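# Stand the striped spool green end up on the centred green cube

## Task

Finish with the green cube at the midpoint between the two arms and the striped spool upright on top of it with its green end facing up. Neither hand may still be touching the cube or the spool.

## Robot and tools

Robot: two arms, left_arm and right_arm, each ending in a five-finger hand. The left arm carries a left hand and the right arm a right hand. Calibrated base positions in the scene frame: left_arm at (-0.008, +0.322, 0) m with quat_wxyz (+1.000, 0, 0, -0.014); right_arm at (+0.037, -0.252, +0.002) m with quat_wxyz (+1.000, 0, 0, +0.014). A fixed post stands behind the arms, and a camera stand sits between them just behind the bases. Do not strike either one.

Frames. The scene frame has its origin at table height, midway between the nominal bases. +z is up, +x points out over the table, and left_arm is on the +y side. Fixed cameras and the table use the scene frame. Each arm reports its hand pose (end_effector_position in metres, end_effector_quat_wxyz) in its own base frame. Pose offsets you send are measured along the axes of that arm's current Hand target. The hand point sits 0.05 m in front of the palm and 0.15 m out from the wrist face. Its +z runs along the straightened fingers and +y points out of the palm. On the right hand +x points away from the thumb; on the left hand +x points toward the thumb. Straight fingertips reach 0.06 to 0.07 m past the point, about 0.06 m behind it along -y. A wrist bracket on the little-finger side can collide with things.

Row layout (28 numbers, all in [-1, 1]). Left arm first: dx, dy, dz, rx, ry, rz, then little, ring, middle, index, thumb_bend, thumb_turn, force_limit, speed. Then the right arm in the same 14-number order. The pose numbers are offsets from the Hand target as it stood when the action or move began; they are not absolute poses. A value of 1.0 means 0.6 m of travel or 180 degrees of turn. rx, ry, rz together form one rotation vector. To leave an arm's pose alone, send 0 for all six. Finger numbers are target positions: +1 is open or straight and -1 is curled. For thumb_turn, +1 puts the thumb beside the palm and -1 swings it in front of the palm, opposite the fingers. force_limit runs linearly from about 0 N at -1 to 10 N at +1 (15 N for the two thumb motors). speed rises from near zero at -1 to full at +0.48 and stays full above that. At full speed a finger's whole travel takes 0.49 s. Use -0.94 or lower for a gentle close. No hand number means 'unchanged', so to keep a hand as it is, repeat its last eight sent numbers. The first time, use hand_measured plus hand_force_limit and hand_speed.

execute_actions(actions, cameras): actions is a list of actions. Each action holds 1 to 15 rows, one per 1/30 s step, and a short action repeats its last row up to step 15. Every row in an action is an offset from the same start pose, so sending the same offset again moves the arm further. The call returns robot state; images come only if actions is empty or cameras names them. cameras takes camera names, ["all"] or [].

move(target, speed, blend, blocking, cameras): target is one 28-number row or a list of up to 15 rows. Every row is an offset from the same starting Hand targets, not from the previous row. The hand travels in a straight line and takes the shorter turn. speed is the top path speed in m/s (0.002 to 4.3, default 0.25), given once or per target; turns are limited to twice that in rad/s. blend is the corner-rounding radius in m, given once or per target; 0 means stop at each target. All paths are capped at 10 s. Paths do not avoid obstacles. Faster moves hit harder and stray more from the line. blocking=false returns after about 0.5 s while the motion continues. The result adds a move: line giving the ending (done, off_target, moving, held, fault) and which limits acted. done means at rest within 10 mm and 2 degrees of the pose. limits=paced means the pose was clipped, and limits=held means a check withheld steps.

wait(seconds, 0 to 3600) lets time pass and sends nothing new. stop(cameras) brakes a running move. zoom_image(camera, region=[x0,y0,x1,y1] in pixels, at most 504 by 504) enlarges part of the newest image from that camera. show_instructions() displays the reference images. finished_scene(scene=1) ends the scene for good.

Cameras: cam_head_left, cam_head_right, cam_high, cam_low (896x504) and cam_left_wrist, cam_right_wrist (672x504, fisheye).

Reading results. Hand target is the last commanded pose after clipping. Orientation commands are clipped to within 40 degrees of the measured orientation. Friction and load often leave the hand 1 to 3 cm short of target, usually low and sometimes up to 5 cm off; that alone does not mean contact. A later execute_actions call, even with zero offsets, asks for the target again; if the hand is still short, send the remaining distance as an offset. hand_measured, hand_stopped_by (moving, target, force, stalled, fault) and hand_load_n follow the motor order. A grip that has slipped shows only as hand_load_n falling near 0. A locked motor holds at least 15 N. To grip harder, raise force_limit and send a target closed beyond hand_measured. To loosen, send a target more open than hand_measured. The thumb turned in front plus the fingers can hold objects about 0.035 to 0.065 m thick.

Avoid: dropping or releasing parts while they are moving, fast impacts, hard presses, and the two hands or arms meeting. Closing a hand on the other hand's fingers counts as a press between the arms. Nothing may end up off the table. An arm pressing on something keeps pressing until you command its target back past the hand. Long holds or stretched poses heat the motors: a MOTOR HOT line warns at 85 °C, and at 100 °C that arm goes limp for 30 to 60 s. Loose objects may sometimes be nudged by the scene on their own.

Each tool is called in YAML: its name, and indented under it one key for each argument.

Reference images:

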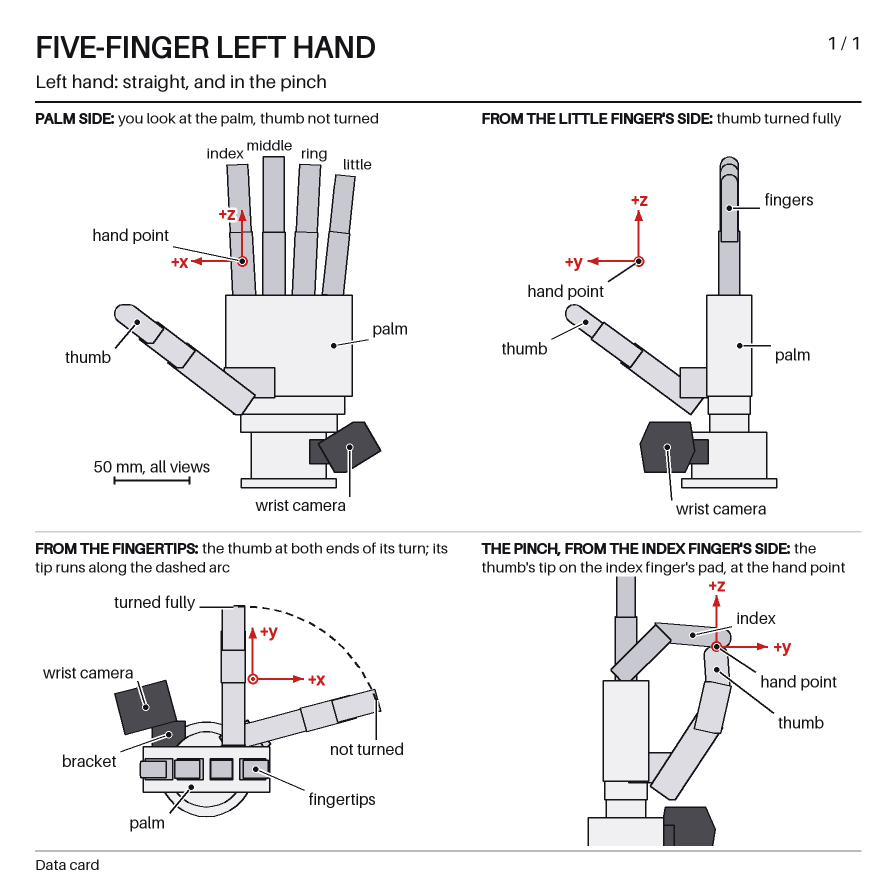

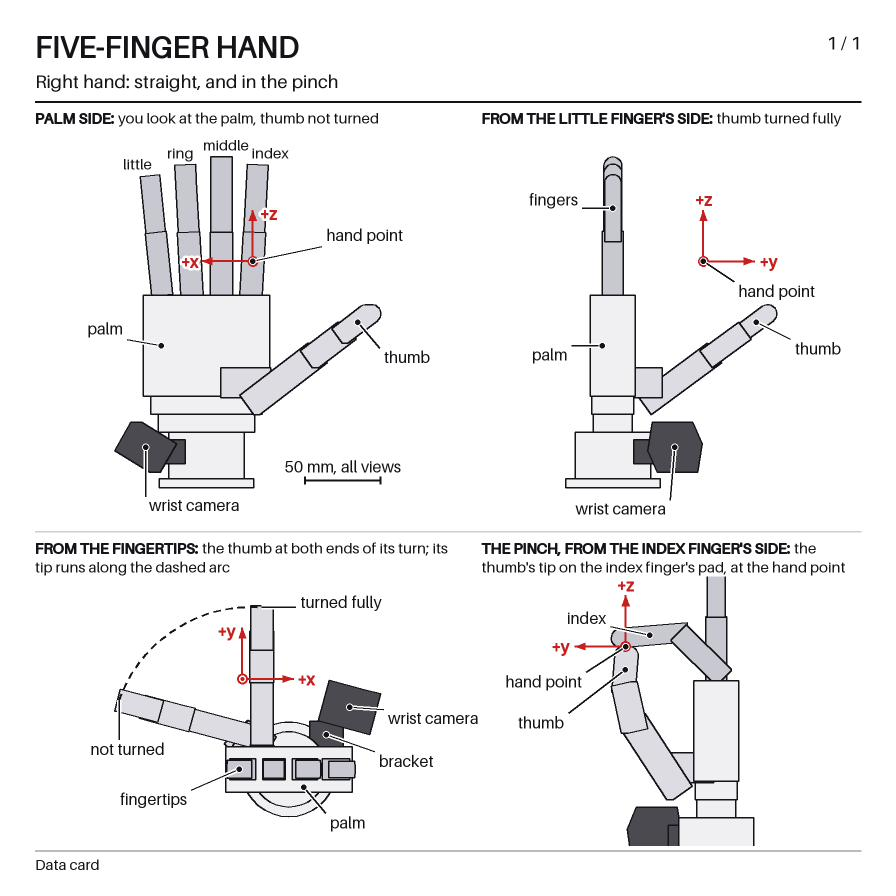

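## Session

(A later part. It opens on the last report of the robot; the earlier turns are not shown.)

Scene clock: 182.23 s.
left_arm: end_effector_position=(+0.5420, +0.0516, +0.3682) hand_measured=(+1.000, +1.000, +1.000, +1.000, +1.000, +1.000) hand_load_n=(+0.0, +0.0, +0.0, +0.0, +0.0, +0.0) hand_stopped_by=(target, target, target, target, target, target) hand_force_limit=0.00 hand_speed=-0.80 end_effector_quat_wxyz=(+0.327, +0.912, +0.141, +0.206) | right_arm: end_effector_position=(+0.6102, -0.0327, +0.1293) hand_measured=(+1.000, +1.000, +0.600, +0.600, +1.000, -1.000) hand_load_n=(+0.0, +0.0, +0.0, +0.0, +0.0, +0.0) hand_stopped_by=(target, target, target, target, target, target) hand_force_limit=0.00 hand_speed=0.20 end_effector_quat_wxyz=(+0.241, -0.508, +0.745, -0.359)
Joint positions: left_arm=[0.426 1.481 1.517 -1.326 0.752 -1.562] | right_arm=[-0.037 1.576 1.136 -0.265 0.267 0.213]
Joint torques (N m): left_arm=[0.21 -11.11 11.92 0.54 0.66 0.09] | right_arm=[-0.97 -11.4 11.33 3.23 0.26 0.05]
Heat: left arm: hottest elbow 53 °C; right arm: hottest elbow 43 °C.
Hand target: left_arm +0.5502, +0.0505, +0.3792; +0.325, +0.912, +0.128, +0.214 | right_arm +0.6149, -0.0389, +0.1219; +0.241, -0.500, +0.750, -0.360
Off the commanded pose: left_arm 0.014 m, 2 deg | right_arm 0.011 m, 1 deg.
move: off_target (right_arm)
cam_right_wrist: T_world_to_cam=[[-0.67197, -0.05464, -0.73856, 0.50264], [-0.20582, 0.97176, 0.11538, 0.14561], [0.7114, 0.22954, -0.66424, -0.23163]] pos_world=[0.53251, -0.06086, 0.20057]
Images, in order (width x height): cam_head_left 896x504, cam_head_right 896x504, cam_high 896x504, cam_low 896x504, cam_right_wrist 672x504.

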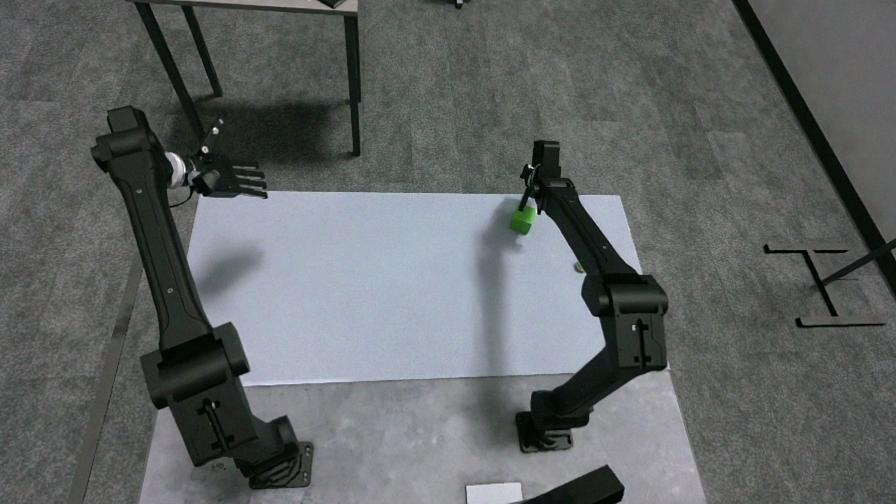

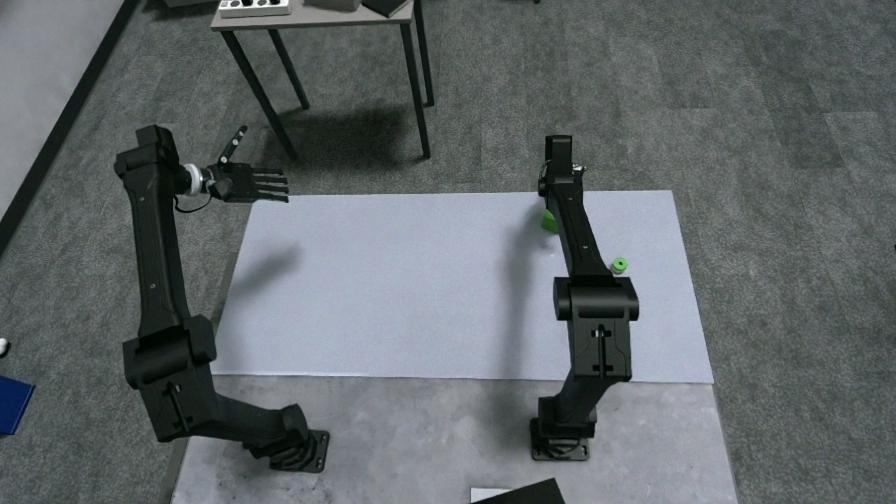

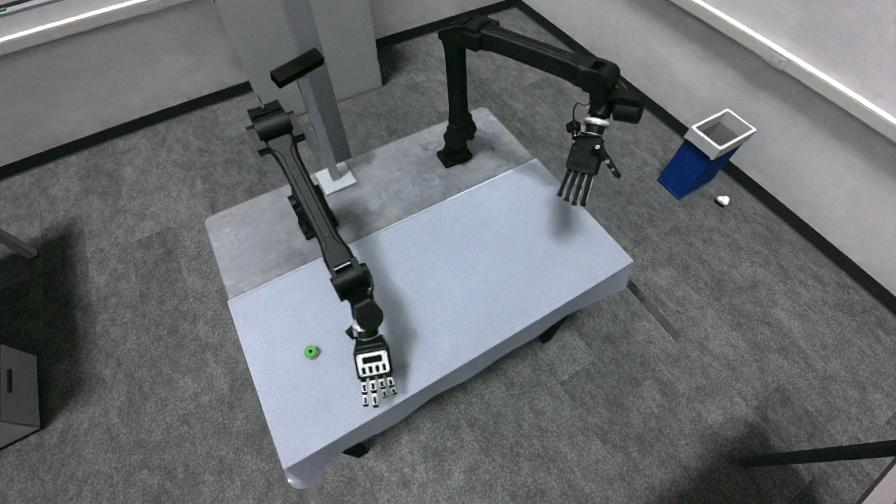

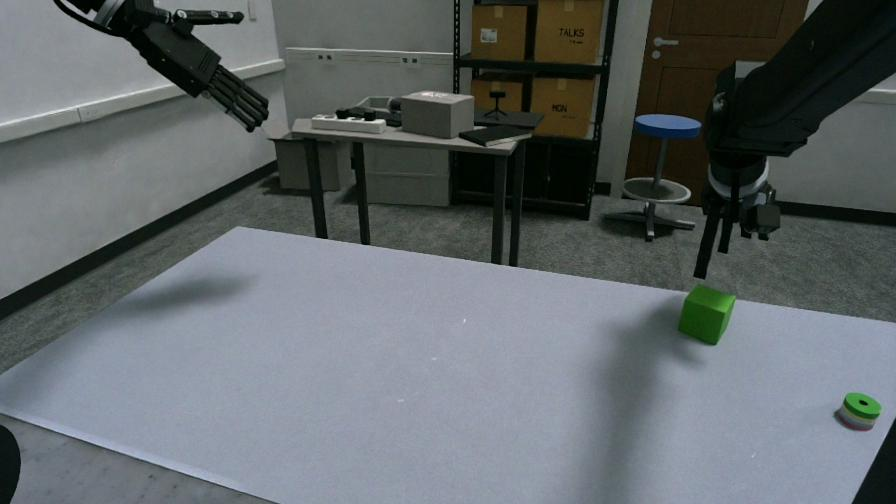

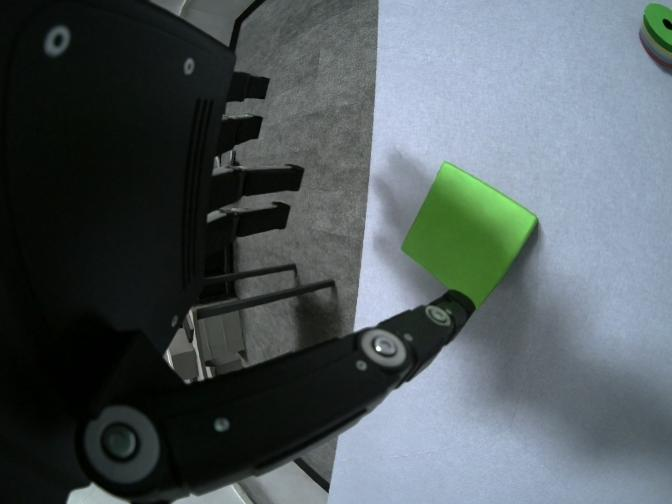

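move:
  target: [0,0,0,0,0,0,1,1,1,1,1,1,0,-0.8,0.0200,0.0512,0.0027,0,0,0,1,1,0.6,0.6,1,-1,0,0.2]
  speed: 0.1
  cameras: ["cam_head_left","cam_low","cam_right_wrist"]

zoom_image:
  camera: "cam_right_wrist"
  region: [200, 100, 560, 380]

zoom_image:
  camera: "cam_low"
  region: [670, 240, 760, 350]

zoom_image:
  camera: "cam_head_left"
  region: [480, 170, 580, 250]

Scene clock: 240.43 s.
left_arm: end_effector_position=(+0.5420, +0.0516, +0.3682) hand_measured=(+1.000, +1.000, +1.000, +1.000, +1.000, +1.000) hand_load_n=(+0.0, +0.0, +0.5, +0.0, -0.5, +0.0) hand_stopped_by=(target, target, target, target, target, target) hand_force_limit=0.00 hand_speed=-0.80 end_effector_quat_wxyz=(+0.327, +0.912, +0.141, +0.206) | right_arm: end_effector_position=(+0.5900, -0.0379, +0.0950) hand_measured=(+1.000, +1.000, +0.600, +0.600, +1.000, -1.000) hand_load_n=(+0.0, +0.0, +0.0, +0.0, +0.0, +0.0) hand_stopped_by=(target, target, target, target, target, target) hand_force_limit=0.00 hand_speed=0.20 end_effector_quat_wxyz=(+0.235, -0.507, +0.749, -0.356)
Joint positions: left_arm=[0.426 1.481 1.517 -1.326 0.752 -1.562] | right_arm=[-0.048 1.576 1.042 -0.185 0.264 0.214]
Joint torques (N m): left_arm=[0.5 -10.4 11.97 0.43 0.68 0.09] | right_arm=[-0.91 -12.04 10.58 3.25 0.07 -0.01]
Heat: left arm: hottest elbow 55 °C; right arm: hottest elbow 37 °C.
Hand target: left_arm +0.5502, +0.0505, +0.3792; +0.325, +0.912, +0.128, +0.214 | right_arm +0.5937, -0.0430, +0.0968; +0.241, -0.500, +0.750, -0.360
Off the commanded pose: left_arm 0.014 m, 2 deg | right_arm 0.007 m, 1 deg.
move: done
cam_right_wrist: T_world_to_cam=[[-0.68259, -0.04645, -0.72932, 0.46914], [-0.19545, 0.97323, 0.12094, 0.14387], [0.70418, 0.2251, -0.67339, -0.23381]] pos_world=[0.51299, -0.0656, 0.16731]

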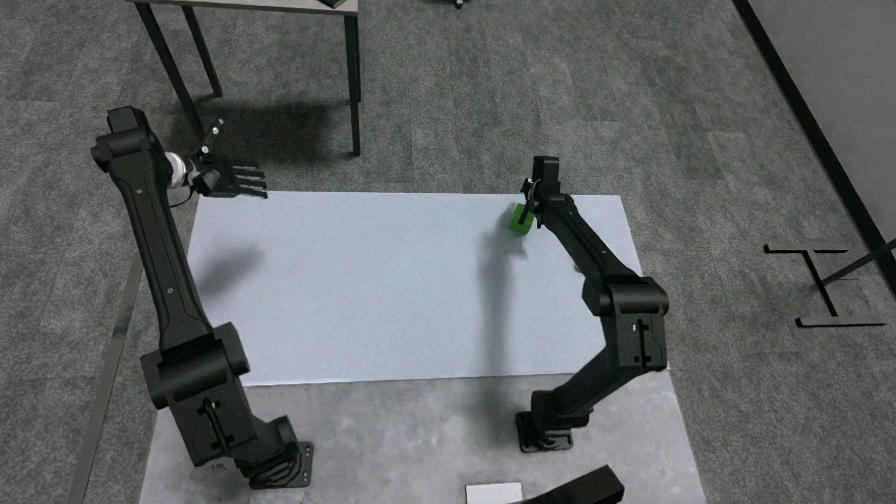

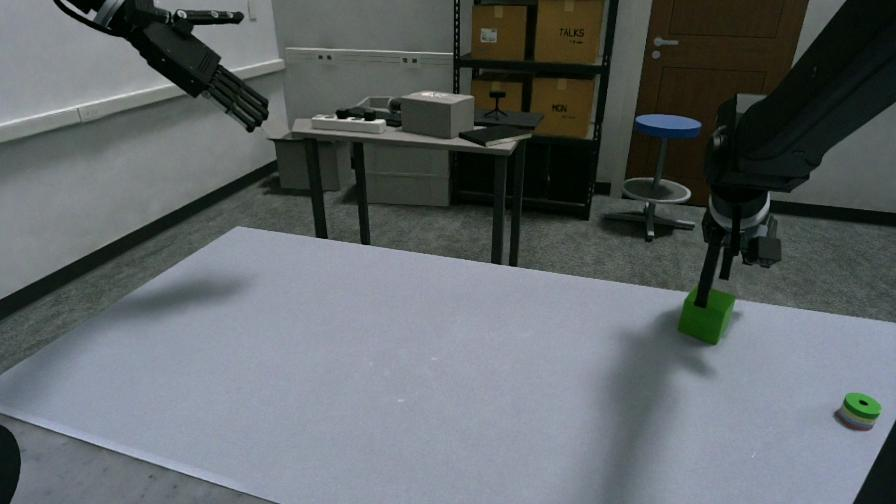

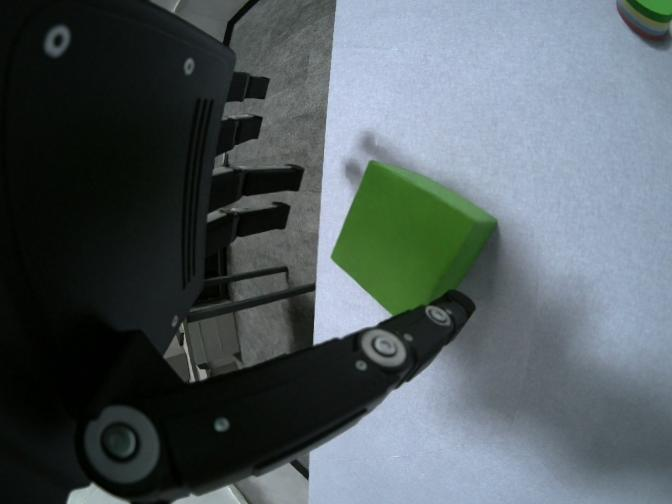

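Scaled by 1.400 from the camera's image (finer frame: 960x720).

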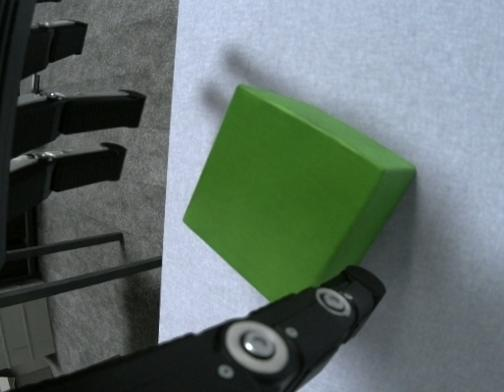

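Scaled by 4.582 from the camera's image (finer frame: 1280x720).

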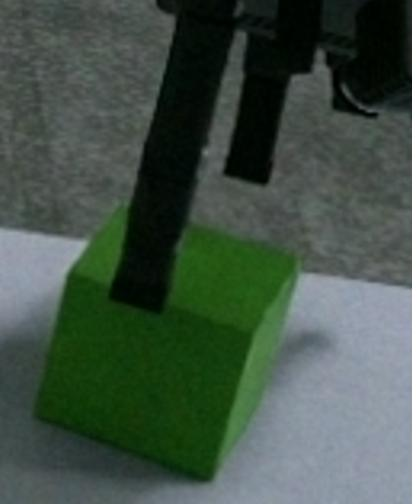

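Scaled by 5.040 from the camera's image (finer frame: 1280x720).

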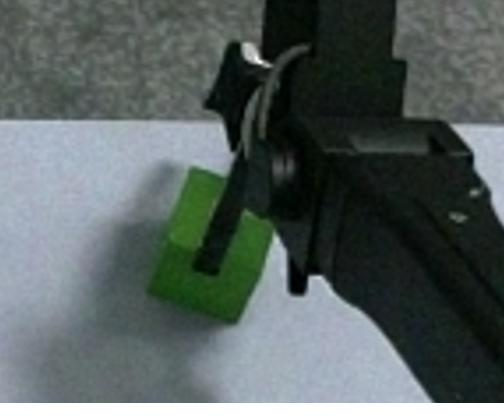

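move:
  target: [0,0,0,0,0,0,1,1,1,1,1,1,0,-0.8,0.0001,0.0547,0.0438,0,0,0,1,1,0.6,0.6,1,-1,0,0.2]
  speed: 0.08
  cameras: ["cam_head_left","cam_low","cam_high","cam_right_wrist"]

zoom_image:
  camera: "cam_low"
  region: [660, 230, 790, 360]

zoom_image:
  camera: "cam_high"
  region: [320, 310, 440, 410]

Scene clock: 257.10 s.
left_arm: end_effector_position=(+0.5420, +0.0516, +0.3682) hand_measured=(+1.000, +1.000, +1.000, +1.000, +1.000, +1.000) hand_load_n=(+0.5, +0.0, +0.0, +0.0, -0.5, +0.0) hand_stopped_by=(target, target, target, target, target, target) hand_force_limit=0.00 hand_speed=-0.80 end_effector_quat_wxyz=(+0.327, +0.912, +0.141, +0.206) | right_arm: end_effector_position=(+0.5921, -0.0380, +0.0666) hand_measured=(+1.000, +1.000, +0.600, +0.600, +1.000, -1.000) hand_load_n=(+0.0, +0.0, +0.0, +0.0, +0.0, +0.0) hand_stopped_by=(target, target, target, target, target, target) hand_force_limit=0.00 hand_speed=0.20 end_effector_quat_wxyz=(+0.244, -0.503, +0.746, -0.362)
Joint positions: left_arm=[0.426 1.481 1.517 -1.326 0.752 -1.562] | right_arm=[-0.048 1.619 0.993 -0.07 0.264 0.214]
Joint torques (N m): left_arm=[0.38 -10.87 11.77 0.35 0.69 0.09] | right_arm=[-0.91 -10.81 9.91 3.26 0.07 -0.01]
Heat: left arm: hottest elbow 56 °C; right arm: hottest elbow 38 °C.
Hand target: left_arm +0.5502, +0.0505, +0.3792; +0.325, +0.912, +0.128, +0.214 | right_arm +0.5937, -0.0431, +0.0548; +0.241, -0.500, +0.750, -0.360
Off the commanded pose: left_arm 0.014 m, 2 deg | right_arm 0.013 m, 1 deg.
move: off_target (right_arm)
cam_right_wrist: T_world_to_cam=[[-0.66487, -0.0473, -0.74546, 0.44047], [-0.19833, 0.97335, 0.11513, 0.14989], [0.72015, 0.22439, -0.65654, -0.265]] pos_world=[0.51343, -0.0656, 0.13711]
Images, in order (width x height): cam_head_left 896x504, cam_high 896x504, cam_low 896x504, cam_right_wrist 672x504.

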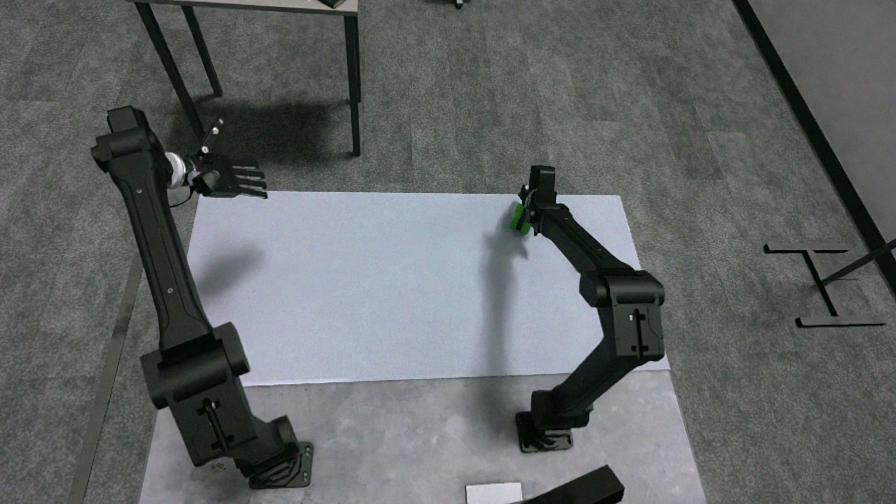

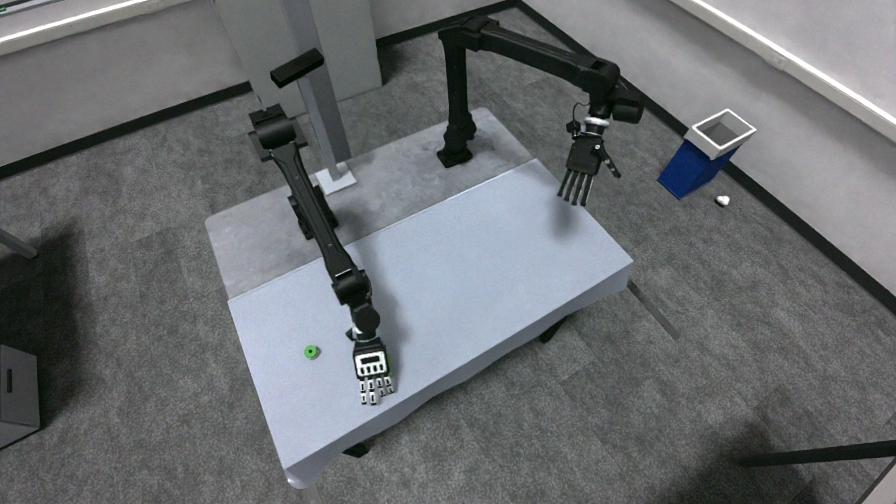

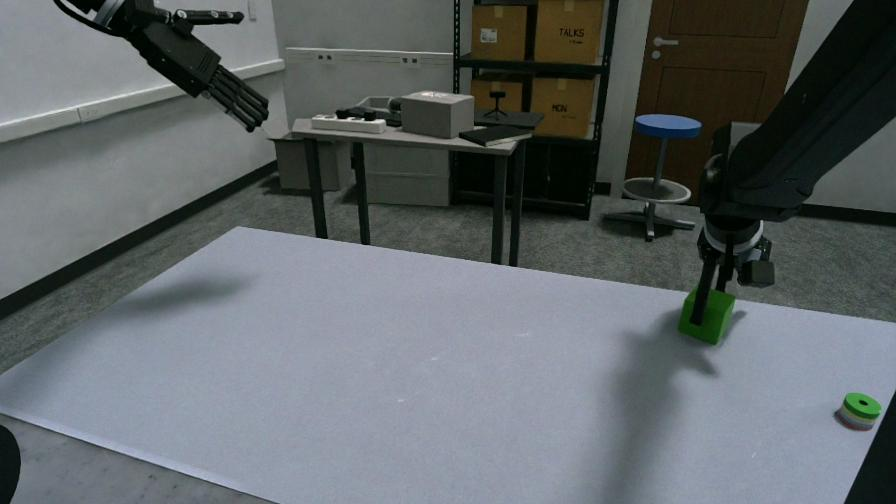

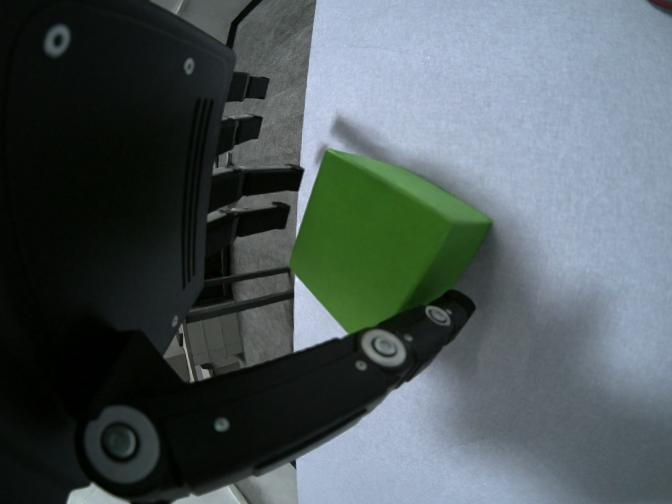

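Scaled by 3.877 from the camera's image (finer frame: 1280x720).

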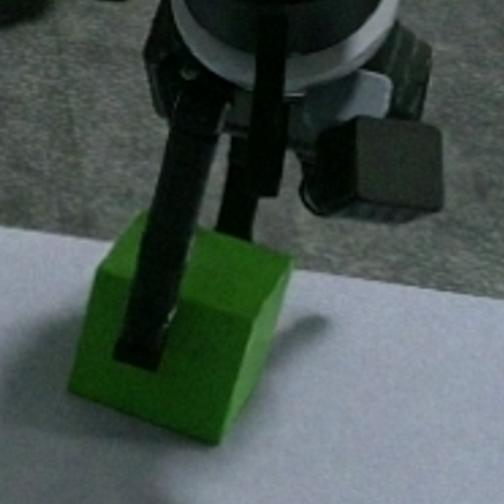

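Scaled by 4.200 from the camera's image (finer frame: 1280x720).

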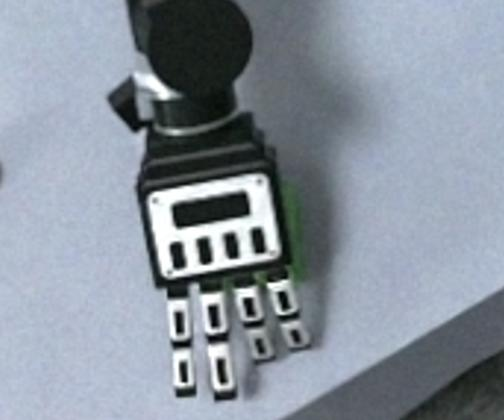

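move:
  target:
    - [0,0,0,0,0,0,1,1,1,1,1,1,0,-0.8,0,0.0169,0.0135,0,0,0,1,1,0.6,0.6,1,-1,0,0.2]
    - [0,0,0,0,0,0,1,1,1,1,1,1,0,-0.8,0,0.0169,0.0135,0,0,0,1,1,-0.3,-0.3,1,-1,-0.2,-0.93]
  speed: 0.08
  cameras: ["cam_head_left","cam_low","cam_high","cam_right_wrist"]

zoom_image:
  camera: "cam_low"
  region: [660, 230, 790, 360]

Scene clock: 269.93 s.
left_arm: end_effector_position=(+0.5420, +0.0516, +0.3682) hand_measured=(+1.000, +1.000, +1.000, +1.000, +1.000, +1.000) hand_load_n=(+0.0, +0.0, +0.0, +0.0, +0.0, +0.0) hand_stopped_by=(target, target, target, target, target, target) hand_force_limit=0.00 hand_speed=-0.80 end_effector_quat_wxyz=(+0.327, +0.912, +0.141, +0.206) | right_arm: end_effector_position=(+0.5936, -0.0380, +0.0567) hand_measured=(+1.000, +1.000, -0.002, -0.028, +1.000, -1.000) hand_load_n=(-0.5, +0.0, +4.5, +4.5, +0.5, -1.0) hand_stopped_by=(target, target, force, force, target, target) hand_force_limit=-0.20 hand_speed=-0.93 end_effector_quat_wxyz=(+0.246, -0.502, +0.745, -0.364)
Joint positions: left_arm=[0.426 1.481 1.517 -1.326 0.752 -1.562] | right_arm=[-0.048 1.638 0.982 -0.034 0.263 0.214]
Joint torques (N m): left_arm=[0.32 -11.69 11.81 0.43 0.68 0.12] | right_arm=[-0.85 -10.64 9.51 3.26 0.07 -0.01]
Heat: left arm: hottest elbow 56 °C; right arm: hottest elbow 36 °C.
Hand target: left_arm +0.5502, +0.0505, +0.3792; +0.325, +0.912, +0.128, +0.214 | right_arm +0.5937, -0.0431, +0.0419; +0.241, -0.500, +0.750, -0.360
Off the commanded pose: left_arm 0.014 m, 2 deg | right_arm 0.016 m, 1 deg.
move: off_target (right_arm); target 2's new numbers were sent with right_arm's hand 0.016 m and 1 deg from that target
cam_right_wrist: T_world_to_cam=[[-0.66056, -0.04755, -0.74926, 0.43172], [-0.19923, 0.97331, 0.11387, 0.15193], [0.72385, 0.2245, -0.65241, -0.27504]] pos_world=[0.51453, -0.0656, 0.12674]
Images, in order (width x height): cam_head_left 896x504, cam_high 896x504, cam_low 896x504, cam_right_wrist 672x504.

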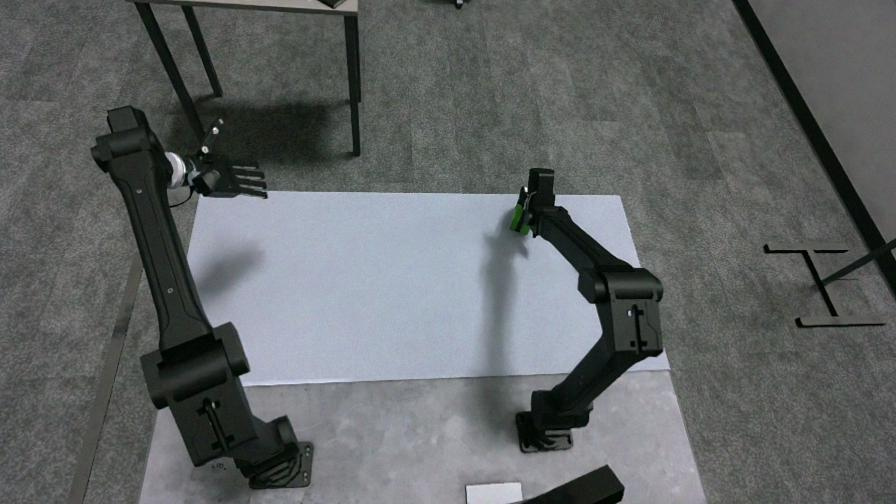

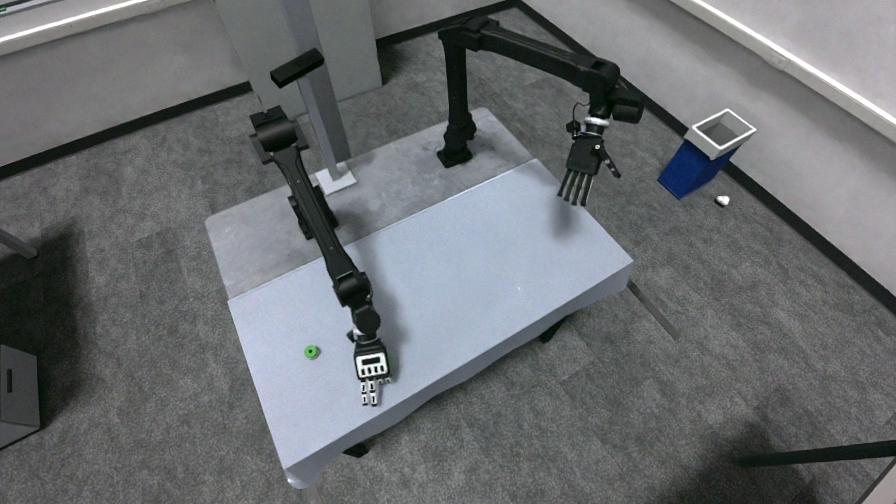

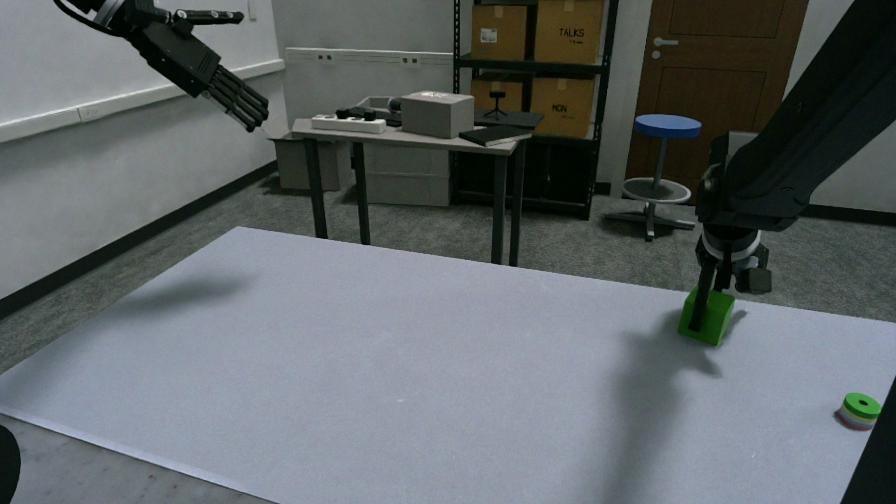

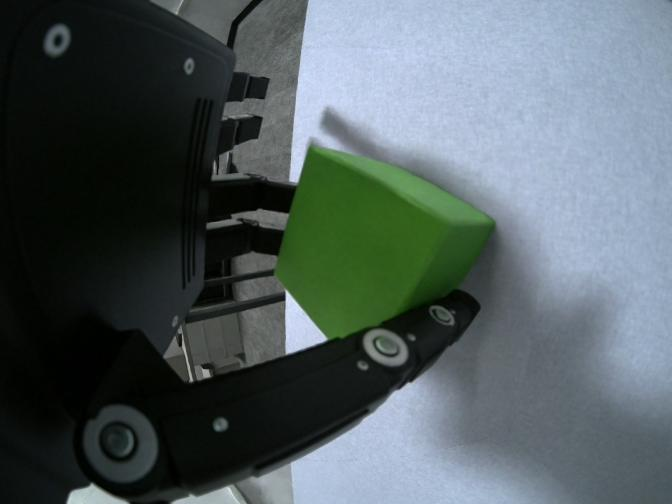

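Scaled by 3.877 from the camera's image (finer frame: 1280x720).

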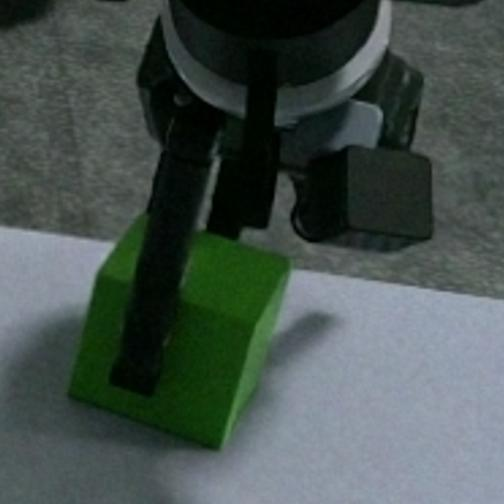

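move:
  target: [0,0,0,0,0,0,1,1,1,1,1,1,0,-0.8,-0.0003,-0.1537,-0.1229,0,0,0,1,1,-0.3,-0.3,1,-1,-0.2,-0.93]
  speed: 0.1
  cameras: ["cam_low","cam_right_wrist"]

Scene clock: 295.13 s.
left_arm: end_effector_position=(+0.5420, +0.0516, +0.3682) hand_measured=(+1.000, +1.000, +1.000, +1.000, +1.000, +1.000) hand_load_n=(+0.0, +0.0, +0.0, +0.0, +0.0, +0.0) hand_stopped_by=(target, target, target, target, target, target) hand_force_limit=0.00 hand_speed=-0.80 end_effector_quat_wxyz=(+0.327, +0.912, +0.141, +0.206) | right_arm: end_effector_position=(+0.5791, -0.0373, +0.1309) hand_measured=(+1.000, +1.000, -0.002, -0.028, +1.000, -1.000) hand_load_n=(+0.0, +0.0, +4.5, +4.5, +0.0, -1.0) hand_stopped_by=(target, target, force, force, target, target) hand_force_limit=-0.20 hand_speed=-0.93 end_effector_quat_wxyz=(+0.224, -0.512, +0.753, -0.348)
Joint positions: left_arm=[0.426 1.481 1.517 -1.326 0.752 -1.562] | right_arm=[-0.048 1.514 1.089 -0.325 0.263 0.214]
Joint torques (N m): left_arm=[0.79 -10.7 11.78 0.55 0.65 0.09] | right_arm=[-0.85 -12.81 15.35 1.77 0.1 0]
Heat: left arm: hottest elbow 57 °C; right arm: hottest elbow 35 °C.
Hand target: left_arm +0.5502, +0.0505, +0.3792; +0.325, +0.912, +0.128, +0.214 | right_arm +0.5938, -0.0429, +0.1600; +0.241, -0.500, +0.750, -0.360
Off the commanded pose: left_arm 0.014 m, 2 deg | right_arm 0.033 m, 3 deg.
move: off_target (right_arm)
cam_right_wrist: T_world_to_cam=[[-0.70391, -0.04546, -0.70883, 0.49764], [-0.19206, 0.97296, 0.12834, 0.13384], [0.68383, 0.22648, -0.6936, -0.18768]] pos_world=[0.50434, -0.06509, 0.20539]

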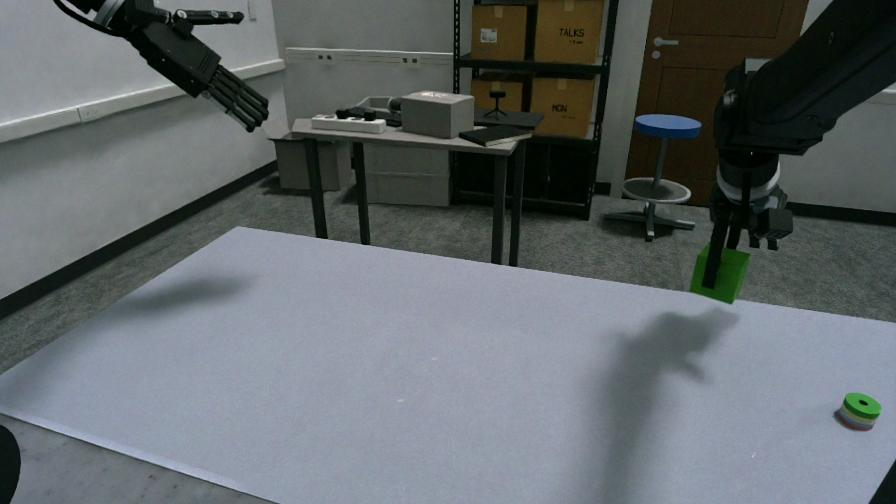

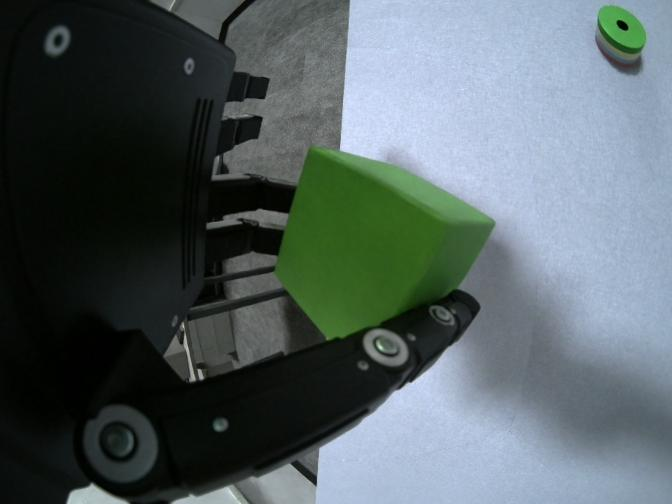

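move:
  target: [0,0,0,0,0,0,1,1,1,1,1,1,0,-0.8,-0.3232,0.4640,-0.5793,-0.0004,-0.1849,-0.1479,1,1,-0.3,-0.3,1,-1,-0.2,-0.93]
  speed: 0.2
  cameras: ["all"]

Scene clock: 301.47 s.
left_arm: end_effector_position=(+0.5420, +0.0516, +0.3682) hand_measured=(+1.000, +1.000, +1.000, +1.000, +1.000, +1.000) hand_load_n=(+0.0, +0.0, +0.0, +0.0, +0.0, +0.0) hand_stopped_by=(target, target, target, target, target, target) hand_force_limit=0.00 hand_speed=-0.80 end_effector_quat_wxyz=(+0.327, +0.912, +0.141, +0.206) | right_arm: end_effector_position=(+0.2560, +0.3045, +0.1543) hand_measured=(+1.000, +1.000, -0.002, -0.028, +1.000, -1.000) hand_load_n=(+0.0, +0.0, +0.0, +0.0, +0.0, +0.0) hand_stopped_by=(target, target, force, force, target, target) hand_force_limit=-0.20 hand_speed=-0.93 end_effector_quat_wxyz=(-0.354, +0.741, -0.514, +0.249)
Joint positions: left_arm=[0.426 1.481 1.517 -1.326 0.752 -1.562] | right_arm=[0.979 0.978 0.693 -0.496 0.475 0.419]
Joint torques (N m): left_arm=[0.56 -10.87 11.84 0.43 0.69 0.09] | right_arm=[0.03 -4.31 13.07 1.59 0.38 0.05]
Heat: left arm: hottest elbow 57 °C; right arm: hottest elbow 36 °C.
Hand target: left_arm +0.5502, +0.0505, +0.3792; +0.325, +0.912, +0.128, +0.214 | right_arm +0.2570, +0.3071, +0.1597; -0.355, +0.739, -0.517, +0.248
Off the commanded pose: left_arm 0.014 m, 2 deg | right_arm 0.006 m, 0 deg.
move: done
cam_left_wrist: T_world_to_cam=[[0.15148, 0.81456, -0.55995, 0.08719], [0.48818, 0.43092, 0.75894, -0.57047], [0.8595, -0.38832, -0.33238, -0.2065]] pos_world=[0.44277, 0.09462, 0.41313]
cam_right_wrist: T_world_to_cam=[[-0.46332, -0.48959, -0.73867, 0.38058], [-0.80287, 0.58476, 0.11601, 0.01278], [0.37514, 0.6468, -0.66401, -0.08142]] pos_world=[0.21714, 0.23152, 0.22557]

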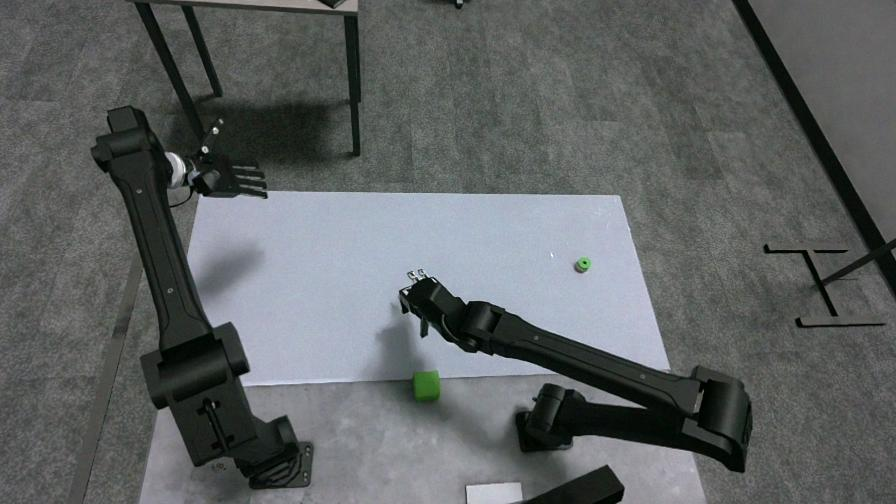

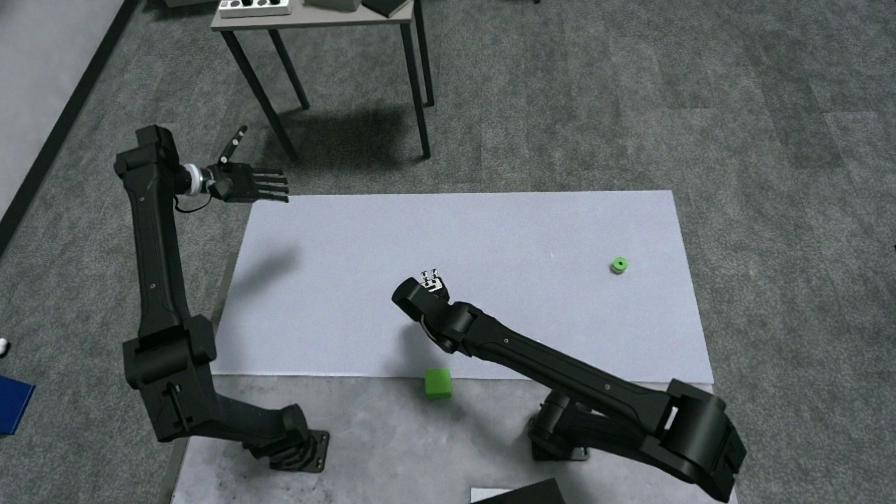

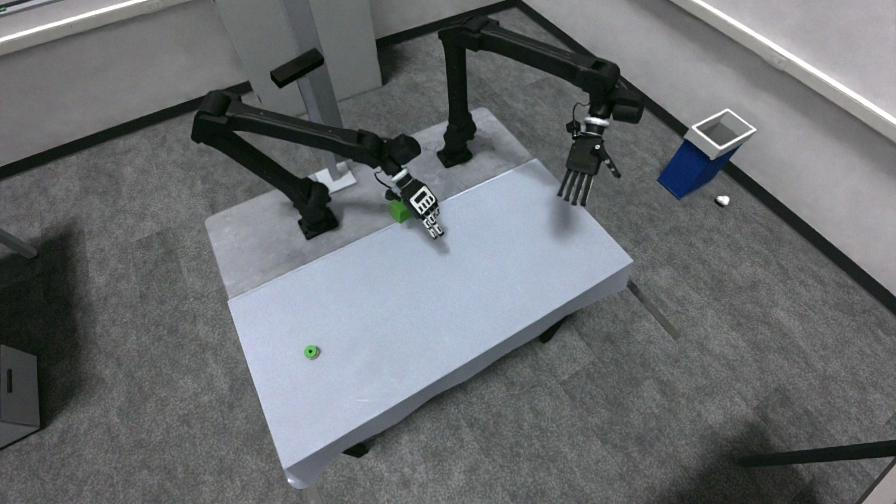

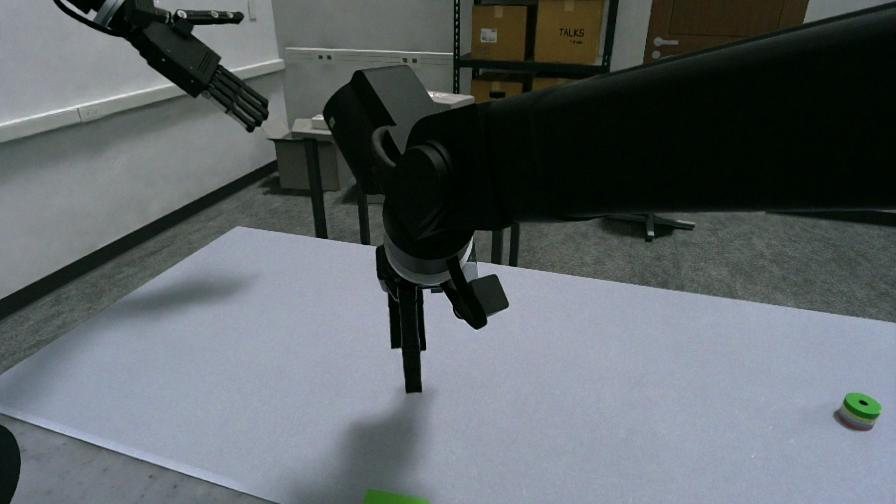

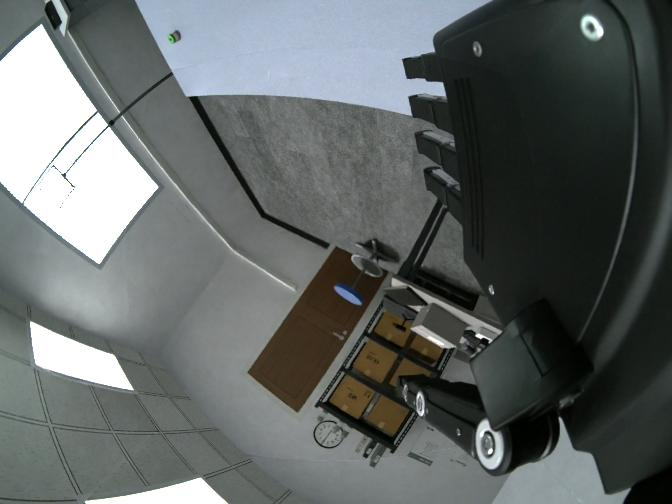

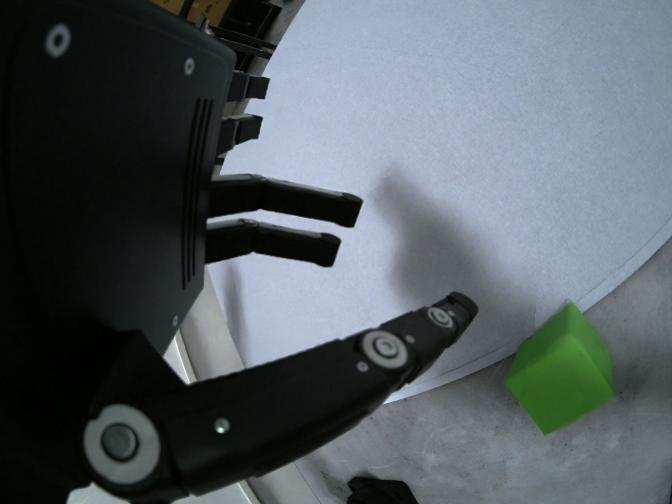

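zoom_image:
  camera: "cam_head_left"
  region: [390, 350, 470, 420]

zoom_image:
  camera: "cam_head_right"
  region: [400, 350, 480, 420]

zoom_image:
  camera: "cam_right_wrist"
  region: [480, 280, 640, 450]

zoom_image:
  camera: "cam_low"
  region: [300, 400, 500, 504]

Scaled by 6.300 from the camera's image (finer frame: 1280x720).

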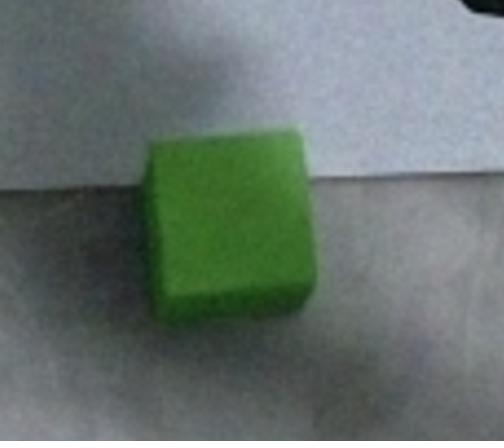

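Scaled by 6.300 from the camera's image (finer frame: 1280x720).

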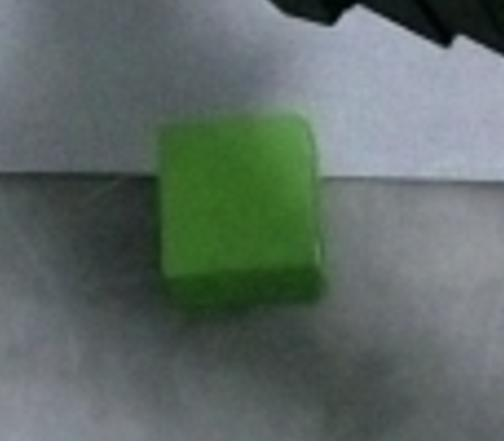

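Scaled by 2.965 from the camera's image (finer frame: 960x720).

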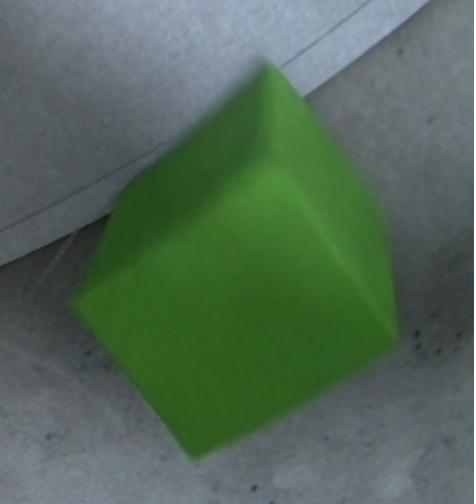

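Scaled by 2.520 from the camera's image (finer frame: 1280x720).

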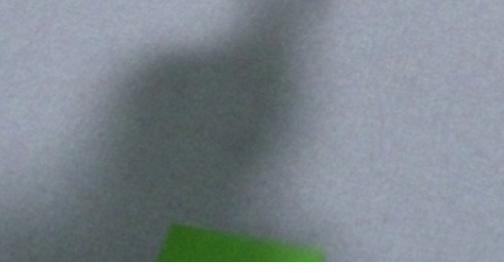

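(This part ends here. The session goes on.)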